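# Place bottles on ledges matching their cap colours

## Task

Put every bottle upright on the wall ledge whose coloured label strip has the same colour as that bottle's cap, with the bottle's entire base resting on the ledge.

## Robot and tools

Robot: two seven-joint OpenArm arms, left_arm and right_arm, each ending in a two-finger parallel gripper. Equal joint values give mirrored postures. A gripper pose does not fix the elbow, so a big wrist rotation can swing the elbow around.

Frame: one scene frame for everything. Origin is on the plane z = 0, under the midpoint between the two arm bases, which sit 0.70 m above it. +x points forward (the direction both arms face), +z points up, and left_arm sits on the +y side. Image left and right do not necessarily match arm names. Reported positions and orientations may be off by a few centimetres, more at long reach.

Gripper axes: the fingers extend along the gripper's +z and close along its y axis. end_effector_position is the point between the closed finger pads, just under 1 cm short of the tips. While closing, the tips advance about 17 mm along +z, mostly while the pads are still more than 70 mm apart.

Row layout (used by every tool): 16 plain numbers. The first 8 are left_arm: x, y, z, qw, qx, qy, qz, opening. The last 8 are right_arm in the same order. x, y, z are an absolute target position in metres and qw..qz an absolute target orientation quaternion with w first, both in the scene frame, i.e. a pose, not an offset. Opening runs from -1 (closed) to +1 (fully open, 0.145 m) and is an absolute command. Both arms must always be filled in.

execute_actions(actions, cameras): actions is a list of actions. Each action is a table of up to 15 rows, one per 1/30 s control step; a short table repeats its last row until 15 steps are done. An action is rejected for both arms if any target lies more than 0.6 m from that gripper's current position along any of that gripper's own axes. A malformed action, or a first action failing this check against the last reported state, voids the whole call. An empty actions list just returns state and images. Results may list end_effector_position at some steps (never the rest steps).

move(target, speed, blend, opening_speed, blocking, cameras): drives each gripper in a straight line from its Hand target to the given pose. target is one 16-number row or a list of up to 15 rows (no 0.6 m limit), all sharing at most 10 s. speed is top path speed in m/s, 0.002 to 1.1, default 0.25 (rotation up to twice that in rad/s); one value or one per target. blend (metres) rounds corners in a list; 0 stops at each point. opening_speed (0.2 or more, scale units per second) ramps the fingers. blocking=false returns after about 0.5 s while the move continues; a new move replaces a running one. Paths ignore obstacles and the other arm. Grippers lag the path and can overshoot speed, especially near full reach. The result adds a move: line with the ending (done, off_target, moving, held, fault) and acting limits (paced = pose clipped, held = steps withheld). done means at rest within 3 mm and 2 degrees. Neither done nor off_target tells you about contact.

wait(seconds 0 to 10): arms hold their last command; a running move carries on. stop: brakes a running move (needs some distance). zoom_image(camera cam_high or cam_low, region [x0,y0,x1,y1] pixels, at most 504 by 504). read_manual(section "licences"). finished_scene(scene 1 or 2) ends the scene irreversibly; call nothing after it in that reply. The goal must hold without the robot.

Control details: each step the commanded orientation is clipped to within 32 degrees of the measured one, and the arm favours position if it can't reach both. One action may fall short, so resend the remainder. Hand target in the result shows where each arm is being sent; Tool commands shows current gripper commands. To keep an idle arm still, resend the same full pose (from the last result before it stopped) and its opening every call; resending the measured pose also relaxes a press. Keep a fixed quaternion in every row to hold orientation rather than copying drifted readings. A 0 opening is a real command.

Gripping: grip_measured is the measured opening on the command scale. To hold, command clearly below grip_measured; lower squeezes harder, about 10 N per pad max. Fully open to closed needs at least about 0.5 s. Fast closing squeezes harder.

Cameras: cam_high and cam_low, 896x504, with calibration given per scene. Joint velocities within noise means the arm is still. Joint torques include gravity; numbers 3 and 4 wrap at ±28 N m.

Avoid: collisions or presses between the arms or grippers (including one gripper closing on the other's fingers); knocking or pushing objects out of the work area; dropping or releasing moving bottles; hard hits on fixed things (wall, ledges, table); long holds, outstretched poses or unreachable targets, which heat motors (MOTOR HOT at 85 °C, fault stop at 100 °C for 30 to 60 s). Loose objects may occasionally be nudged by something. Fast moves strike harder, and targets far beyond contact press harder.

Each tool is called after "Call:" in YAML: its name, and indented under it one key for each argument.

## Session

Call:
execute_actions:
  actions: []

Call:
zoom_image:
  camera: "cam_high"
  region: [420, 200, 700, 420]

Call:
zoom_image:
  camera: "cam_low"
  region: [320, 130, 620, 400]

Nothing of this call was run. Scene 2 begins with your next reply.

Nothing of this call was run. Scene 2 begins with your next reply.

Nothing of this call was run. Scene 2 begins with your next reply.

Call:
execute_actions:
  actions: []

Call:
zoom_image:
  camera: "cam_high"
  region: [420, 200, 700, 420]

Call:
zoom_image:
  camera: "cam_low"
  region: [320, 130, 620, 400]

Scene clock: 0.00 s.
left_arm: end_effector_position=(+0.2239, +0.1828, +0.6144) grip_measured=+1.00 end_effector_quat_wxyz=(-0.319, +0.395, -0.515, +0.691) | right_arm: end_effector_position=(+0.4009, -0.1655, +0.3728) grip_measured=+1.00 end_effector_quat_wxyz=(+0.260, +0.265, +0.837, +0.401)
Joint positions: left_arm=[-1.106 0.942 0.535 2.339 -0.48 -0.199 -0.367 0.145] | right_arm=[0.583 0.619 -0.841 0.925 -1.182 -0.496 -0.047 0.145]
Joint velocities: within noise
Joint torques (N m): no reading
Motor temperatures (°C): left_arm=[21 21 22 20 21 23 21] | right_arm=[20 22 22 19 20 19 21]
Hand target: left_arm +0.2239, +0.1828, +0.6144; -0.319, +0.395, -0.515, +0.691 | right_arm +0.4009, -0.1655, +0.3728; +0.260, +0.265, +0.837, +0.401
Tool commands: left_gripper/opening=+1.0 right_gripper/opening=+1.0

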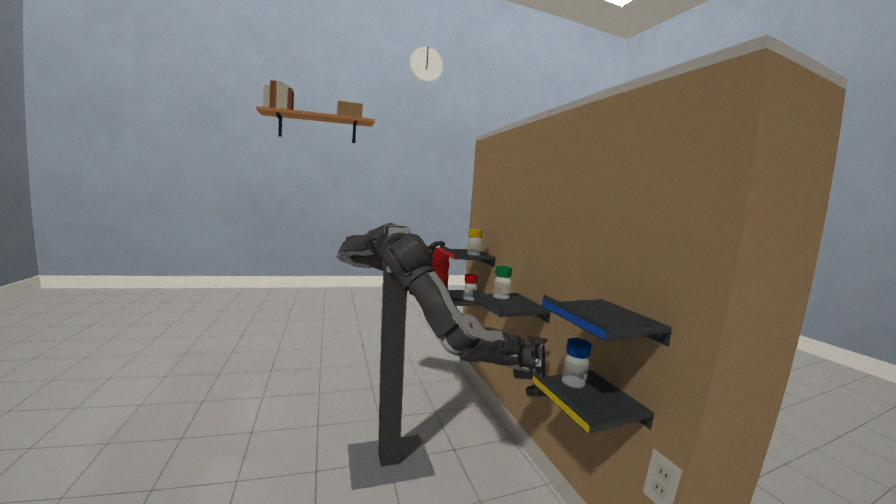

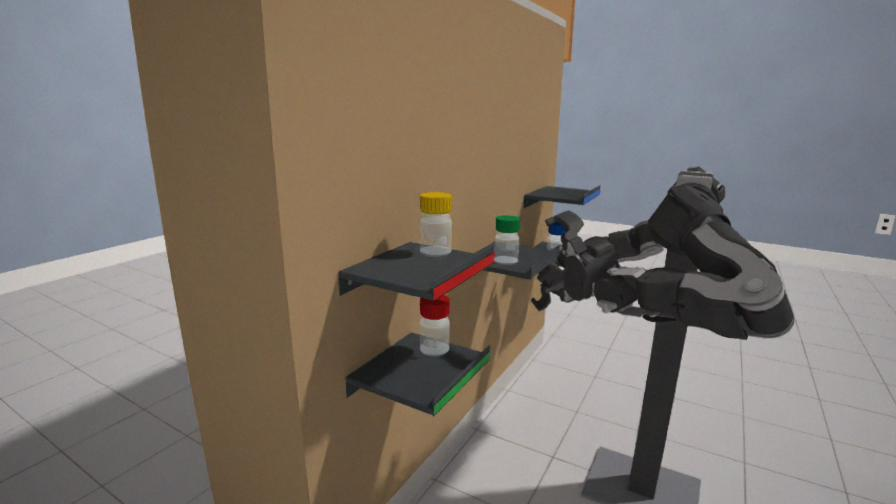

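Scaled by 1.800 from the camera's 896x504 image, which has a finer 1280x720 frame.

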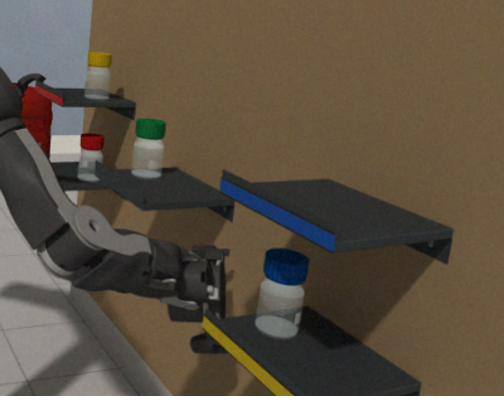

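Scaled by 1.680 from the camera's 896x504 image, which has a finer 1280x720 frame.

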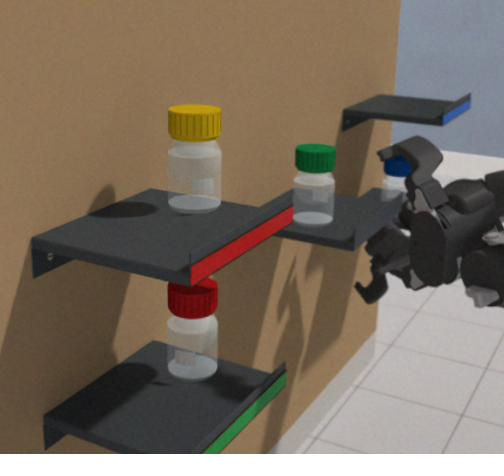

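Call:
move:
  target:
    - [0.25,0.11,0.60,0,0.7071,0,0.7071,0.3,0.25,-0.22,0.41,0,0.7071,0,0.7071,0.3]
    - [0.27,0.037,0.582,0,0.7071,0,0.7071,0.3,0.27,-0.35,0.48,0,0.7071,0,0.7071,0.3]
  blend: [0.02,0]
  speed: 0.3

Call:
zoom_image:
  camera: "cam_high"
  region: [420, 240, 660, 430]

Call:
zoom_image:
  camera: "cam_low"
  region: [400, 150, 640, 320]

Scene clock: 48.77 s.
left_arm: end_effector_position=(+0.2697, +0.0367, +0.5833) grip_measured=+0.30 end_effector_quat_wxyz=(+0.002, +0.706, -0.001, +0.708) | right_arm: end_effector_position=(+0.2705, -0.3516, +0.4825) grip_measured=+0.30 end_effector_quat_wxyz=(+0.004, +0.704, -0.001, +0.710)
Joint positions: left_arm=[-0.308 -0.121 -0.663 2.219 -0.313 0.449 -0.473 0.098] | right_arm=[-0.621 0.88 0.18 1.553 0.952 -0.498 0.137 0.098]
Joint velocities: within noise
Joint torques (N m): left_arm=[1.6 -2.86 -1.16 3.82 -0.14 -0.66 -0.03] | right_arm=[1.02 5.47 2.19 2.26 0.26 -0.3 0.17]
Motor temperatures (°C): left_arm=[20 21 23 22 21 23 21] | right_arm=[22 23 23 20 20 19 21]
Hand target: left_arm +0.2700, +0.0370, +0.5819; +0.000, +0.707, +0.000, +0.707 | right_arm +0.2700, -0.3500, +0.4800; +0.000, +0.707, +0.000, +0.707
Off the commanded pose: left_arm 0.001 m, 0 deg | right_arm 0.003 m, 1 deg.
move: done

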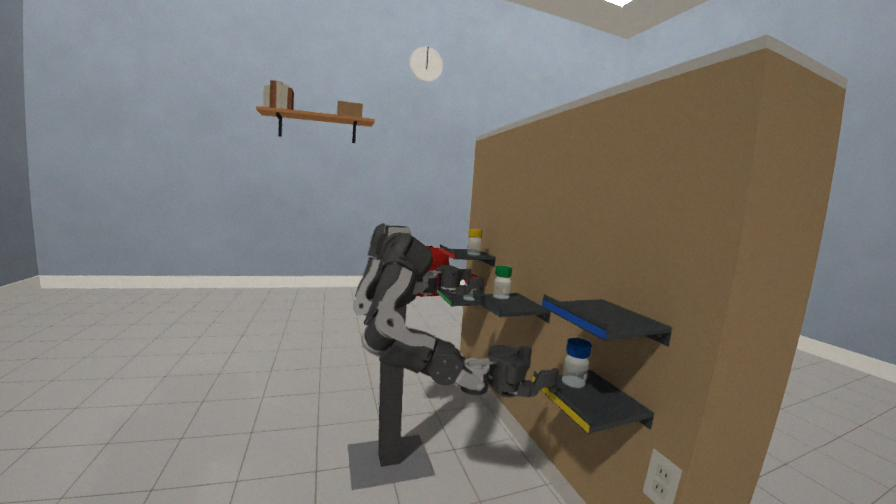

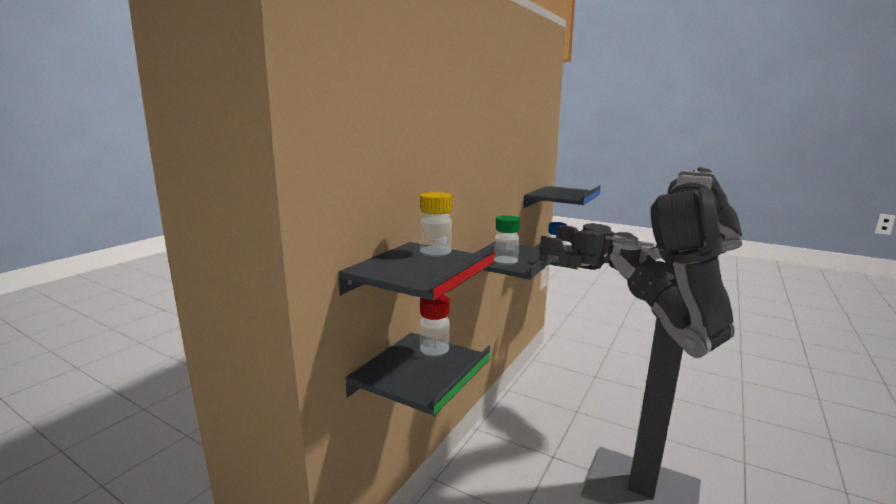

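Scaled by 2.100 from the camera's 896x504 image, which has a finer 1280x720 frame.

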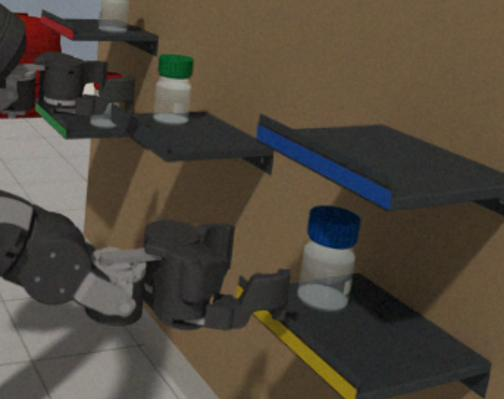

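Scaled by 2.100 from the camera's 896x504 image, which has a finer 1280x720 frame.

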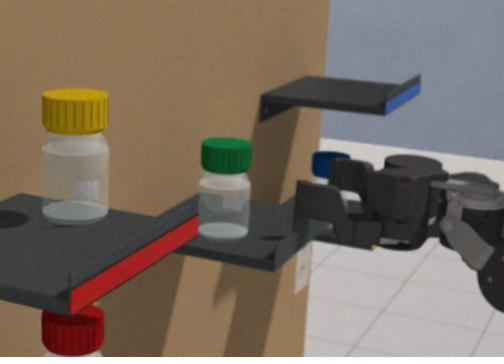

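Call:
move:
  target:
    - [0.37,0.037,0.582,0,0.7071,0,0.7071,0.3,0.367,-0.35,0.48,0,0.7071,0,0.7071,0.3]
  speed: 0.15

Call:
zoom_image:
  camera: "cam_high"
  region: [420, 240, 660, 430]

Call:
zoom_image:
  camera: "cam_low"
  region: [400, 150, 640, 320]

Scene clock: 62.23 s.
left_arm: end_effector_position=(+0.3700, +0.0379, +0.5850) grip_measured=+0.30 end_effector_quat_wxyz=(+0.000, +0.705, +0.003, +0.709) | right_arm: end_effector_position=(+0.3674, -0.3517, +0.4828) grip_measured=+0.30 end_effector_quat_wxyz=(+0.002, +0.704, -0.003, +0.710)
Joint positions: left_arm=[0.156 -0.165 -0.455 1.849 -0.088 0.483 -0.439 0.098] | right_arm=[0.015 0.849 -0.166 1.23 0.904 -0.339 0.15 0.098]
Joint velocities: within noise
Joint torques (N m): left_arm=[4.89 -2.15 -1.02 4 0 -0.66 0.16] | right_arm=[3.44 6.47 2.15 2.5 0.15 -0.33 0.16]
Motor temperatures (°C): left_arm=[20 21 23 22 21 24 21] | right_arm=[21 23 22 20 20 19 21]
Hand target: left_arm +0.3700, +0.0370, +0.5820; +0.000, +0.707, +0.000, +0.707 | right_arm +0.3669, -0.3500, +0.4799; +0.000, +0.707, +0.000, +0.707
Off the commanded pose: left_arm 0.003 m, 0 deg | right_arm 0.003 m, 1 deg.
joint read past its limit (left arm) — joint 2 (shoulder roll), lower limit.
move: done

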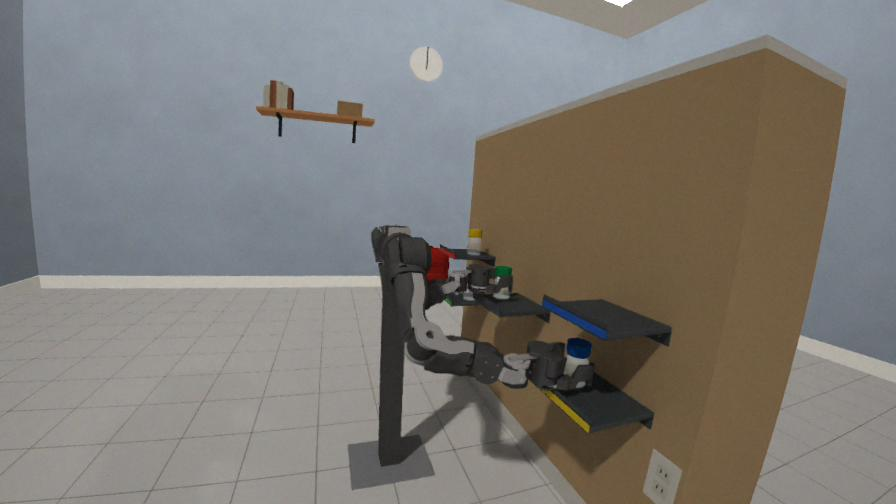

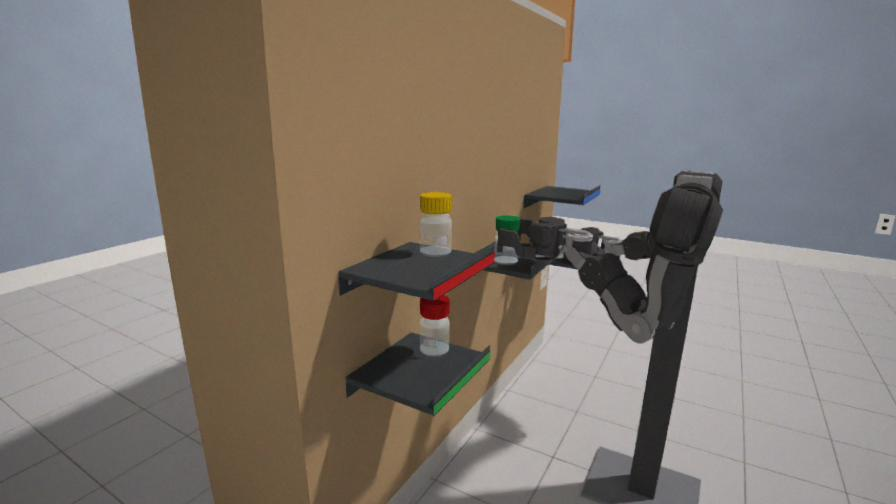

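Scaled by 2.100 from the camera's 896x504 image, which has a finer 1280x720 frame.

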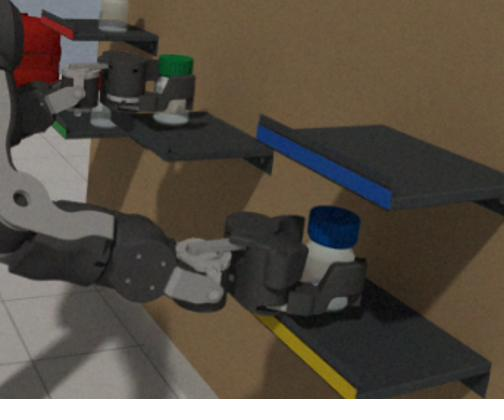

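Scaled by 2.100 from the camera's 896x504 image, which has a finer 1280x720 frame.

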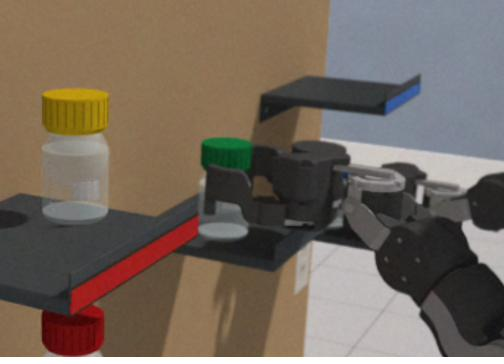

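Call:
move:
  target:
    - [0.371,0.037,0.582,0,0.7071,0,0.7071,0.3,0.37,-0.35,0.49,0,0.7071,0,0.7071,0.3]
    - [0.371,0.037,0.582,0,0.7071,0,0.7071,-0.6,0.37,-0.35,0.49,0,0.7071,0,0.7071,-0.6]
    - [0.371,0.037,0.622,0,0.7071,0,0.7071,-0.6,0.37,-0.35,0.528,0,0.7071,0,0.7071,-0.6]
    - [0.25,0.06,0.622,0,0.7071,0,0.7071,-0.6,0.255,-0.34,0.53,0,0.7071,0,0.7071,-0.6]
  speed: [0.1,0.15,0.15,0.2]
  opening_speed: 1.5

Scene clock: 76.83 s.
left_arm: end_effector_position=(+0.2504, +0.0588, +0.6202) grip_measured=-0.24 end_effector_quat_wxyz=(-0.005, +0.705, +0.004, +0.709) | right_arm: end_effector_position=(+0.2541, -0.3403, +0.5253) grip_measured=-0.24 end_effector_quat_wxyz=(+0.000, +0.714, -0.003, +0.700)
Joint positions: left_arm=[-0.22 0.003 -0.762 2.432 -0.2 0.686 -0.635 0.058] | right_arm=[-0.869 0.85 0.463 1.825 0.974 -0.333 0.1 0.058]
Joint velocities: within noise
Joint torques (N m): left_arm=[1.91 -1.49 -1.02 4.23 -0.27 -0.87 -0.04] | right_arm=[0.91 4.02 4.97 3.03 0.14 -0.73 0.18]
Motor temperatures (°C): left_arm=[21 21 22 22 21 24 21] | right_arm=[21 24 23 20 20 19 21]
Hand target: left_arm +0.2504, +0.0597, +0.6217; -0.007, +0.702, +0.007, +0.713 | right_arm +0.2550, -0.3400, +0.5299; +0.000, +0.707, +0.000, +0.707
Off the commanded pose: left_arm 0.002 m, 1 deg | right_arm 0.005 m, 1 deg.
joint read past its limit (left arm) — joint 4 (elbow), upper limit, where the elbow is as bent as it goes.
joint sent to its limit (left arm) — joint 4 (elbow), upper limit, where the elbow is as bent as it goes. The joint targets still meet the commanded pose.
move: off_target (right_arm)

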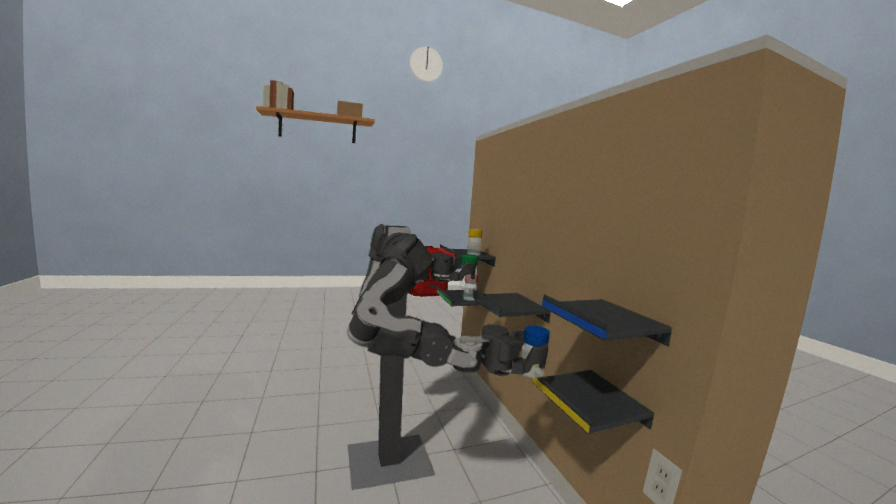

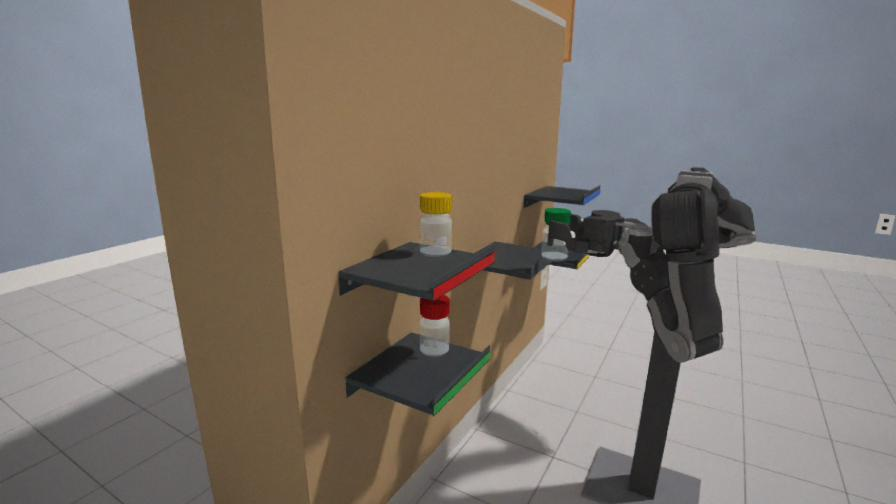

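Call:
move:
  target:
    - [0.23,0.20,0.59,-0.06,0.704,0.06,0.704,-0.6,0.228,-0.35,0.60,0,0.7071,0,0.7071,-0.6]
    - [0.25,0.38,0.537,-0.153,0.69,0.153,0.69,-0.6,0.23,-0.35,0.725,0.06,0.704,-0.06,0.704,-0.6]
    - [0.31,0.423,0.534,-0.153,0.69,0.153,0.69,-0.6,0.29,-0.37,0.725,0.123,0.696,-0.123,0.696,-0.6]
    - [0.368,0.457,0.53,-0.153,0.69,0.153,0.69,-0.6,0.365,-0.40,0.723,0.123,0.696,-0.123,0.696,-0.6]
  speed: [0.25,0.25,0.15,0.15]
  blend: [0.03,0.01,0.01,0]

Call:
zoom_image:
  camera: "cam_high"
  region: [420, 200, 660, 390]

Call:
zoom_image:
  camera: "cam_low"
  region: [340, 230, 540, 410]

Scene clock: 92.67 s.
left_arm: end_effector_position=(+0.3682, +0.4570, +0.5302) grip_measured=-0.24 end_effector_quat_wxyz=(-0.153, +0.692, +0.155, +0.689) | right_arm: end_effector_position=(+0.3647, -0.4007, +0.7219) grip_measured=-0.24 end_effector_quat_wxyz=(+0.132, +0.696, -0.114, +0.697)
Joint positions: left_arm=[0.118 0.826 0.094 1.186 0.803 -0.076 -0.096 0.058] | right_arm=[-0.997 1.563 1.116 1.711 1.559 0.125 -0.481 0.058]
Joint velocities: within noise
Joint torques (N m): left_arm=[5.37 7.32 2.13 3.33 0.02 -0.95 0.24] | right_arm=[4.31 3.92 3.73 0.46 -0.14 -0.72 0.12]
Motor temperatures (°C): left_arm=[21 21 22 22 21 24 21] | right_arm=[21 23 23 20 20 20 21]
Hand target: left_arm +0.3680, +0.4570, +0.5301; -0.153, +0.690, +0.153, +0.690 | right_arm +0.3648, -0.4001, +0.7230; +0.129, +0.693, -0.114, +0.700
Off the commanded pose: left_arm 0.000 m, 0 deg | right_arm 0.001 m, 1 deg.
joint sent to its limit (right arm) — joint 5 (forearm roll), upper limit. The joint targets still meet the commanded pose.
move: done

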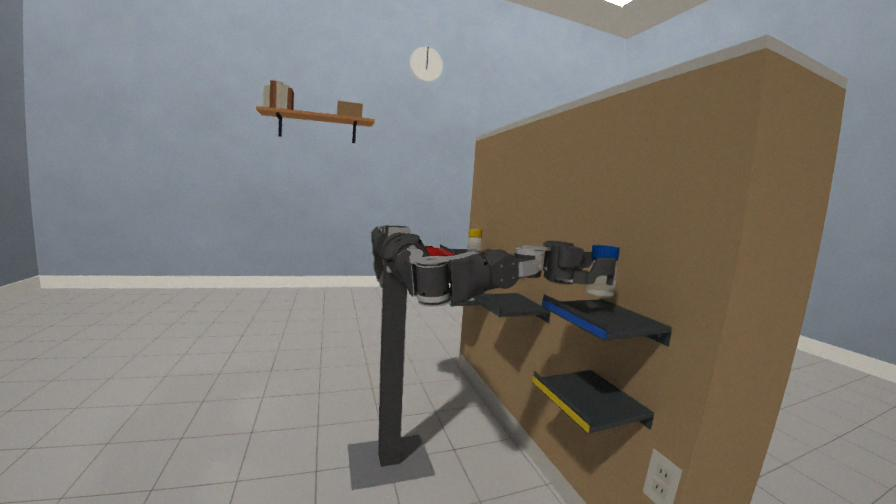

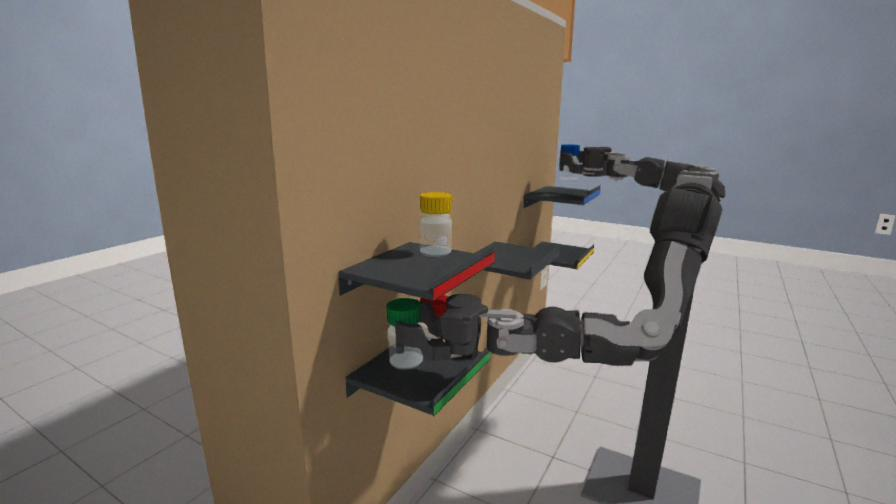

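Scaled by 2.100 from the camera's 896x504 image, which has a finer 1280x720 frame.

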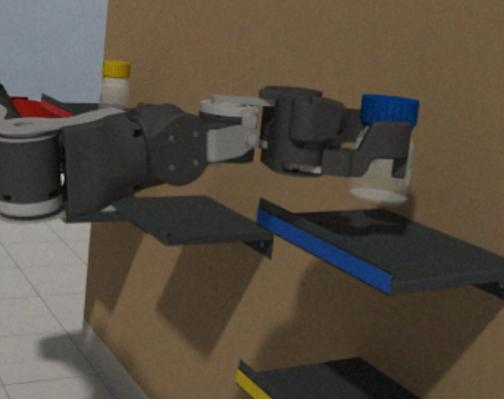

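Scaled by 2.520 from the camera's 896x504 image, which has a finer 1280x720 frame.

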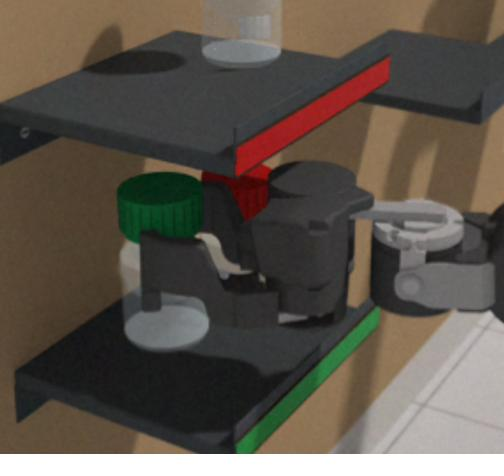

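Call:
move:
  target:
    - [0.368,0.457,0.494,-0.153,0.69,0.153,0.69,-0.6,0.365,-0.40,0.703,0.123,0.696,-0.123,0.696,-0.6]
    - [0.368,0.457,0.482,-0.153,0.69,0.153,0.69,-0.6,0.365,-0.40,0.691,0.123,0.696,-0.123,0.696,-0.6]
  speed: [0.1,0.03]

Call:
zoom_image:
  camera: "cam_high"
  region: [500, 200, 660, 340]

Call:
zoom_image:
  camera: "cam_low"
  region: [340, 270, 500, 410]

Scene clock: 101.83 s.
left_arm: end_effector_position=(+0.3689, +0.4596, +0.4951) grip_measured=-0.24 end_effector_quat_wxyz=(-0.158, +0.674, +0.152, +0.705) | right_arm: end_effector_position=(+0.3653, -0.3992, +0.6905) grip_measured=-0.24 end_effector_quat_wxyz=(+0.123, +0.699, -0.119, +0.694)
Joint positions: left_arm=[0.186 0.762 0.007 0.975 0.773 -0.289 -0.027 0.058] | right_arm=[-1.051 1.558 1.033 1.718 1.559 -0.009 -0.482 0.058]
Joint velocities: within noise
Joint torques (N m): left_arm=[4.36 5.63 0.05 2.25 0.15 0.09 0.18] | right_arm=[3.65 3.84 4.22 0.47 -0.1 -0.74 -0.15]
Motor temperatures (°C): left_arm=[21 23 23 22 21 25 21] | right_arm=[21 23 23 20 20 20 21]
Hand target: left_arm +0.3676, +0.4568, +0.4822; -0.153, +0.690, +0.153, +0.690 | right_arm +0.3650, -0.3999, +0.6911; +0.123, +0.696, -0.122, +0.697
Off the commanded pose: left_arm 0.013 m, 3 deg | right_arm 0.001 m, 1 deg.
joint sent to its limit (right arm) — joint 5 (forearm roll), upper limit. The joint targets still meet the commanded pose.
move: off_target (left_arm)

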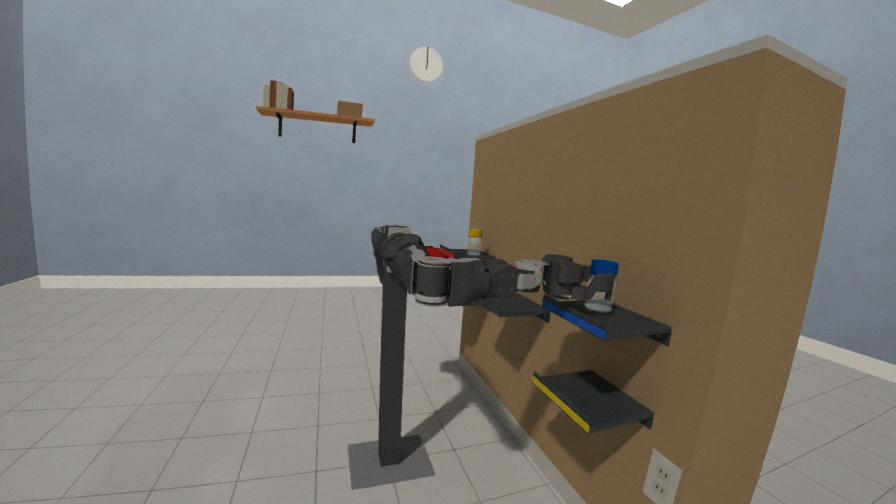

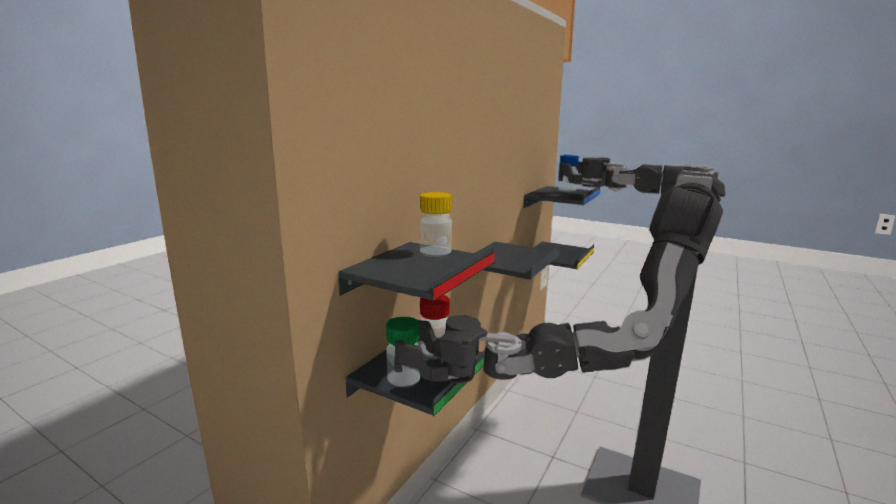

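Scaled by 3.150 from the camera's 896x504 image, which has a finer 1280x720 frame.

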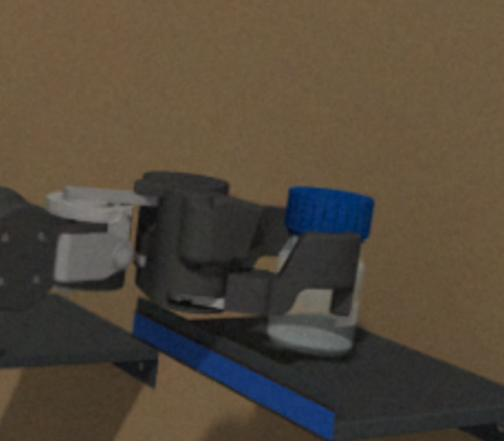

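Scaled by 3.150 from the camera's 896x504 image, which has a finer 1280x720 frame.

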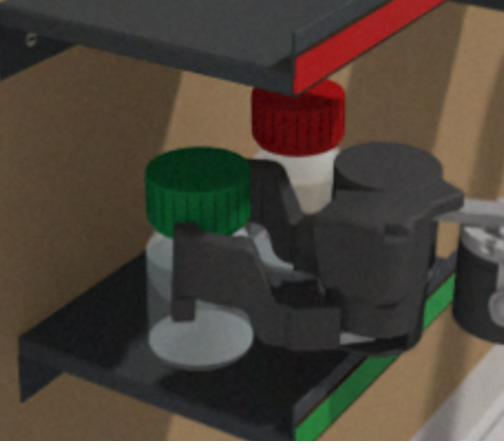

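Call:
move:
  target:
    - [0.368,0.458,0.491,-0.153,0.69,0.153,0.69,-0.6,0.365,-0.40,0.68,0.123,0.696,-0.123,0.696,-0.6]
  speed: 0.03

Call:
zoom_image:
  camera: "cam_high"
  region: [500, 200, 660, 340]

Scene clock: 107.77 s.
left_arm: end_effector_position=(+0.3690, +0.4587, +0.4958) grip_measured=-0.24 end_effector_quat_wxyz=(-0.153, +0.683, +0.153, +0.697) | right_arm: end_effector_position=(+0.3650, -0.3996, +0.6816) grip_measured=-0.24 end_effector_quat_wxyz=(+0.122, +0.695, -0.122, +0.698)
Joint positions: left_arm=[0.175 0.776 0.005 1.003 0.789 -0.249 -0.036 0.058] | right_arm=[-1.1 1.56 1.033 1.717 1.555 -0.07 -0.483 0.058]
Joint velocities: within noise
Joint torques (N m): left_arm=[4.29 7.16 1.29 4.37 0.13 -0.26 0.02] | right_arm=[2.94 3.86 4.14 0.14 -0.15 -0.49 -0.13]
Motor temperatures (°C): left_arm=[21 23 22 22 21 24 21] | right_arm=[22 23 24 19 20 20 21]
Hand target: left_arm +0.3680, +0.4579, +0.4910; -0.153, +0.690, +0.153, +0.690 | right_arm +0.3650, -0.3999, +0.6800; +0.123, +0.696, -0.123, +0.696
Off the commanded pose: left_arm 0.005 m, 1 deg | right_arm 0.002 m, 0 deg.
move: off_target (left_arm)

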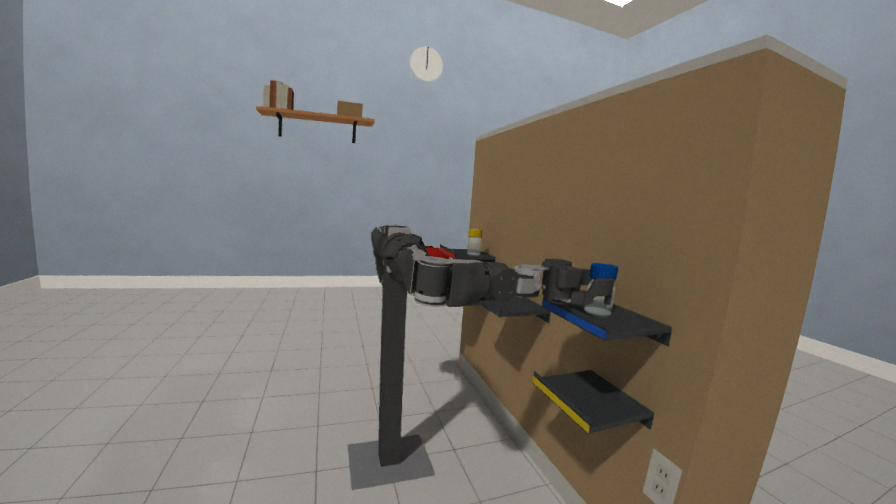

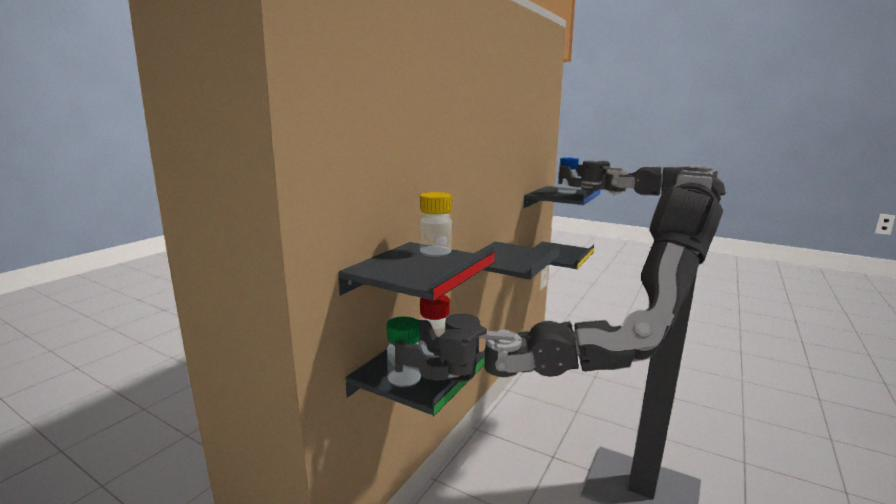

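Scaled by 3.150 from the camera's 896x504 image, which has a finer 1280x720 frame.

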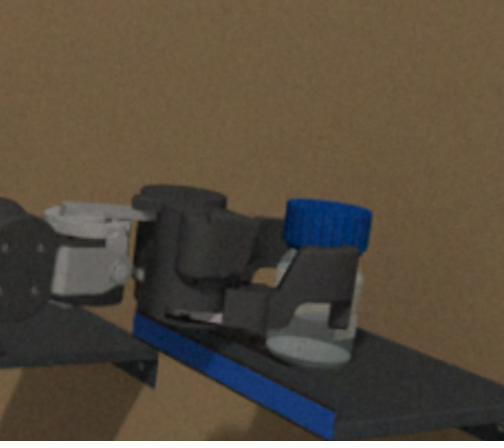

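Call:
move:
  target:
    - [0.368,0.458,0.494,-0.153,0.69,0.153,0.69,-0.6,0.365,-0.40,0.674,0.123,0.696,-0.123,0.696,-0.6]
    - [0.368,0.458,0.494,-0.153,0.69,0.153,0.69,0.03,0.365,-0.40,0.674,0.123,0.696,-0.123,0.696,-0.6]
    - [0.26,0.395,0.505,-0.153,0.69,0.153,0.69,0.03,0.365,-0.40,0.674,0.123,0.696,-0.123,0.696,-0.6]
  speed: [0.04,0.1,0.15]
  opening_speed: 0.8

Call:
zoom_image:
  camera: "cam_high"
  region: [500, 200, 660, 340]

Scene clock: 121.67 s.
left_arm: end_effector_position=(+0.2603, +0.3944, +0.5041) grip_measured=+0.03 end_effector_quat_wxyz=(-0.151, +0.692, +0.151, +0.690) | right_arm: end_effector_position=(+0.3652, -0.3994, +0.6809) grip_measured=-0.24 end_effector_quat_wxyz=(+0.123, +0.688, -0.120, +0.705)
Joint positions: left_arm=[-0.598 0.694 0.343 1.739 0.787 -0.24 -0.278 0.078] | right_arm=[-1.122 1.563 1.033 1.715 1.543 -0.11 -0.485 0.058]
Joint velocities: within noise
Joint torques (N m): left_arm=[1.44 4.55 2.63 4.42 -0.05 -0.67 -0.04] | right_arm=[2.2 3.63 3.28 0.25 0.15 -0.14 -0.1]
Motor temperatures (°C): left_arm=[21 24 23 22 21 24 21] | right_arm=[21 23 24 19 20 20 21]
Hand target: left_arm +0.2600, +0.3950, +0.5050; -0.153, +0.690, +0.153, +0.690 | right_arm +0.3649, -0.4000, +0.6739; +0.123, +0.696, -0.123, +0.696
Off the commanded pose: left_arm 0.001 m, 0 deg | right_arm 0.007 m, 1 deg.
move: off_target (right_arm)

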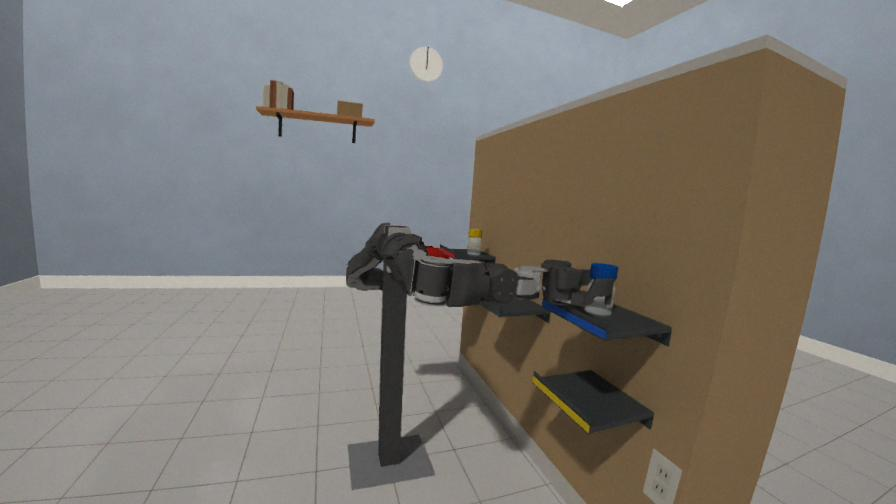

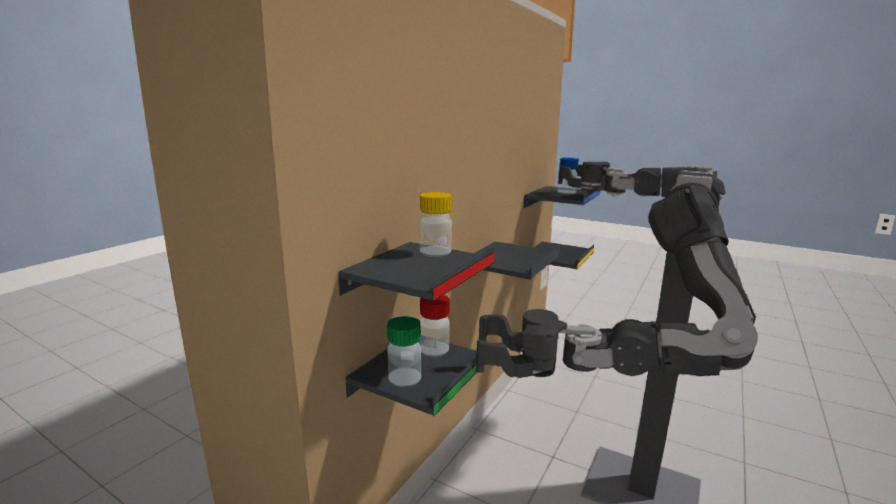

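Scaled by 3.150 from the camera's 896x504 image, which has a finer 1280x720 frame.

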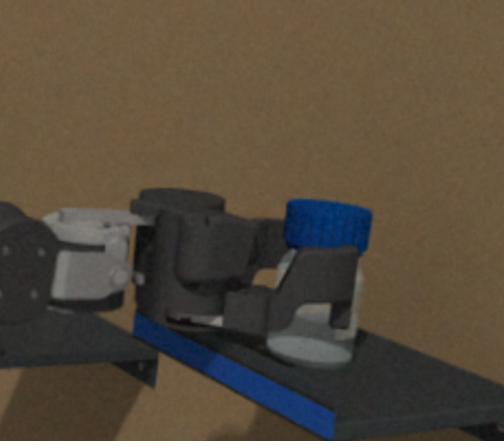

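Call:
move:
  target:
    - [0.26,0.395,0.505,-0.153,0.69,0.153,0.69,0.03,0.365,-0.40,0.679,0.123,0.696,-0.123,0.696,-0.6]
    - [0.26,0.395,0.505,-0.153,0.69,0.153,0.69,0.3,0.365,-0.40,0.680,0.123,0.696,-0.123,0.696,0.05]
    - [0.24,0.365,0.60,-0.06,0.704,0.06,0.704,0.3,0.28,-0.368,0.69,0.123,0.696,-0.123,0.696,0.05]
    - [0.26,0.335,0.682,0,0.7071,0,0.7071,0.3,0.24,-0.34,0.60,0,0.7071,0,0.7071,0.3]
    - [0.374,0.335,0.682,0,0.7071,0,0.7071,0.3,0.24,-0.30,0.58,0,0.7071,0,0.7071,0.3]
  speed: [0.1,0.1,0.2,0.25,0.15]
  opening_speed: 0.8

Call:
zoom_image:
  camera: "cam_high"
  region: [420, 200, 660, 390]

Call:
zoom_image:
  camera: "cam_low"
  region: [340, 170, 540, 310]

Scene clock: 142.17 s.
left_arm: end_effector_position=(+0.3746, +0.3335, +0.6851) grip_measured=+0.30 end_effector_quat_wxyz=(+0.001, +0.705, -0.003, +0.710) | right_arm: end_effector_position=(+0.2403, -0.2998, +0.5807) grip_measured=+0.30 end_effector_quat_wxyz=(-0.001, +0.707, +0.002, +0.707)
Joint positions: left_arm=[-1.048 1.566 0.99 1.756 1.553 -0.062 -0.176 0.098] | right_arm=[-1.146 0.862 0.687 2.176 1.013 -0.266 -0.093 0.098]
Joint velocities: within noise
Joint torques (N m): left_arm=[4.07 3.1 2.85 0.47 0.1 -0.71 -0.01] | right_arm=[0.09 1.86 2.32 2.62 0 -0.51 -0.14]
Motor temperatures (°C): left_arm=[21 23 23 23 21 24 21] | right_arm=[21 23 23 19 20 20 21]
Hand target: left_arm +0.3740, +0.3350, +0.6821; +0.000, +0.707, +0.000, +0.707 | right_arm +0.2400, -0.3000, +0.5800; +0.000, +0.707, +0.000, +0.707
Off the commanded pose: left_arm 0.004 m, 1 deg | right_arm 0.001 m, 0 deg.
move: off_target (left_arm)

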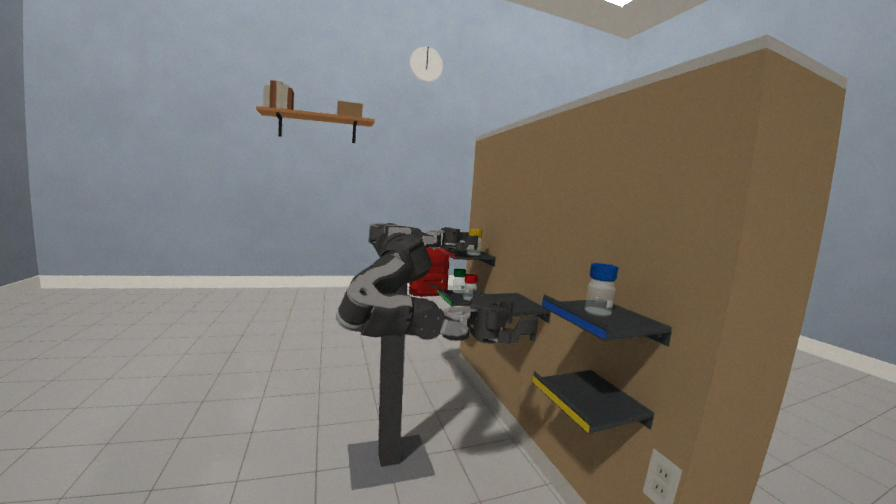

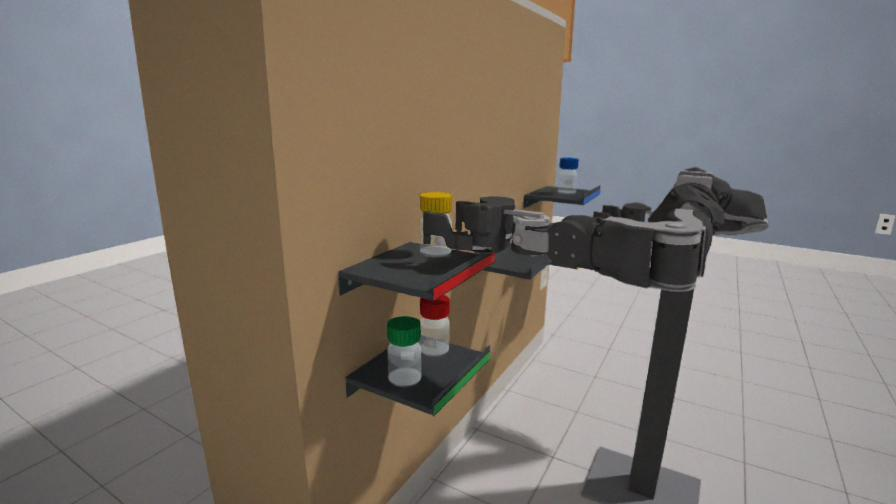

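Scaled by 2.100 from the camera's 896x504 image, which has a finer 1280x720 frame.

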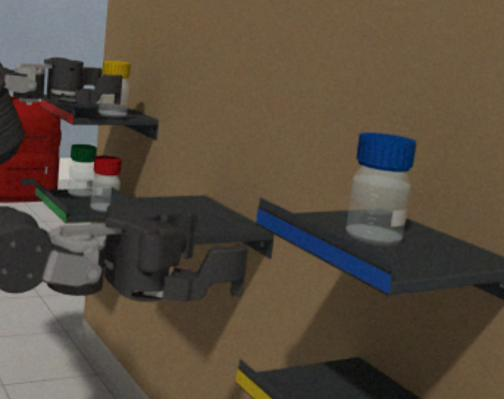

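Scaled by 2.520 from the camera's 896x504 image, which has a finer 1280x720 frame.

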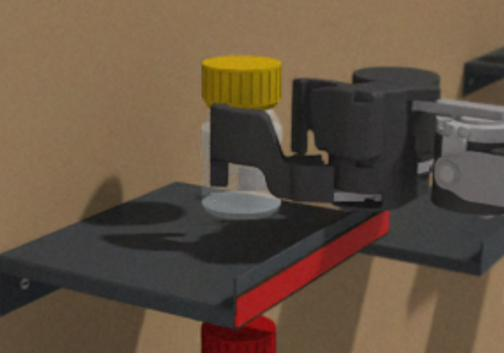

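Call:
move:
  target:
    - [0.38,0.335,0.682,0,0.7071,0,0.7071,0.3,0.24,-0.30,0.58,0,0.7071,0,0.7071,0.3]
    - [0.38,0.335,0.682,0,0.7071,0,0.7071,-0.6,0.24,-0.30,0.58,0,0.7071,0,0.7071,0.3]
    - [0.38,0.335,0.722,0,0.7071,0,0.7071,-0.6,0.24,-0.30,0.58,0,0.7071,0,0.7071,0.3]
    - [0.255,0.31,0.722,0,0.7071,0,0.7071,-0.6,0.24,-0.30,0.58,0,0.7071,0,0.7071,0.3]
    - [0.26,0.06,0.64,0,0.7071,0,0.7071,-0.6,0.24,-0.30,0.58,0,0.7071,0,0.7071,0.3]
  speed: [0.1,0.15,0.15,0.2,0.25]
  opening_speed: 1.5
  blend: [0,0,0.01,0.03,0]

Scene clock: 158.77 s.
left_arm: end_effector_position=(+0.2600, +0.0599, +0.6392) grip_measured=-0.27 end_effector_quat_wxyz=(+0.232, +0.630, -0.226, +0.706) | right_arm: end_effector_position=(+0.2403, -0.2998, +0.5807) grip_measured=+0.30 end_effector_quat_wxyz=(-0.001, +0.707, +0.002, +0.707)
Joint positions: left_arm=[-1.407 2.011 0.832 2.432 1.045 -0.487 -0.752 0.055] | right_arm=[-1.146 0.862 0.687 2.176 1.013 -0.266 -0.093 0.098]
Joint velocities: within noise
Joint torques (N m): left_arm=[4.29 0.62 2.21 1.98 -0.36 -0.62 -0.08] | right_arm=[0.12 1.94 2.22 2.52 0 -0.5 -0.14]
Motor temperatures (°C): left_arm=[21 22 24 22 21 25 21] | right_arm=[21 23 23 19 20 20 21]
Hand target: left_arm +0.2604, +0.0605, +0.6399; +0.231, +0.629, -0.225, +0.708 | right_arm +0.2400, -0.3000, +0.5800; +0.000, +0.707, +0.000, +0.707
Off the commanded pose: left_arm 0.001 m, 38 deg; orientation clipped | right_arm 0.001 m, 0 deg.
joint read past its limit (left arm) — joint 2 (shoulder roll), upper limit; joint 4 (elbow), upper limit, where the elbow is as bent as it goes.
joint sent to its limit (left arm) — joint 1 (shoulder pitch), lower limit; joint 2 (shoulder roll), upper limit; joint 4 (elbow), upper limit, where the elbow is as bent as it goes. The joint targets are off in orientation, not in position.
move: off_target (left_arm); limits=paced

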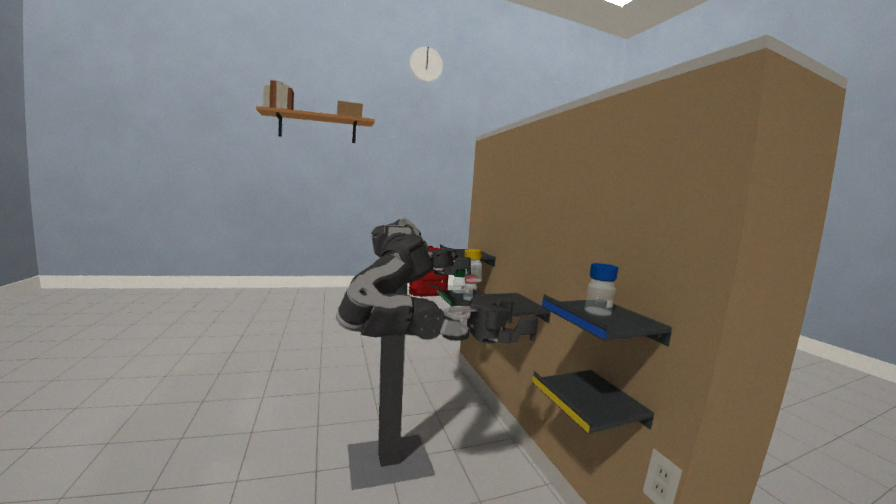

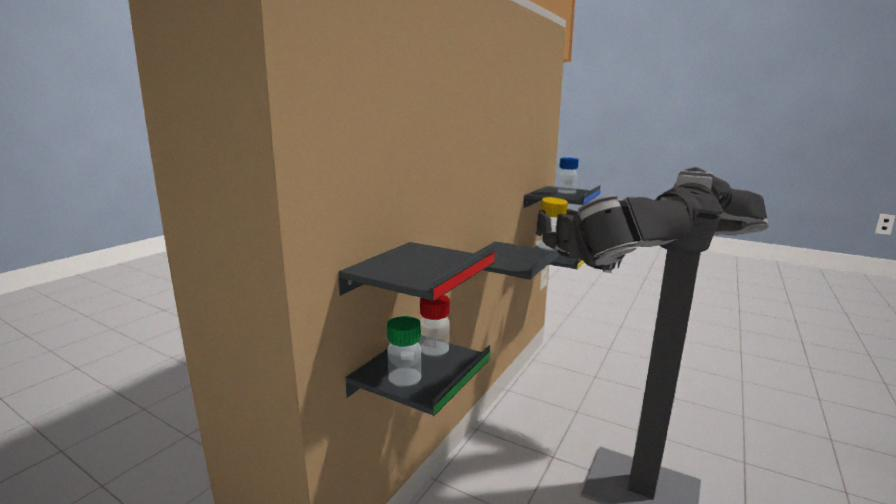

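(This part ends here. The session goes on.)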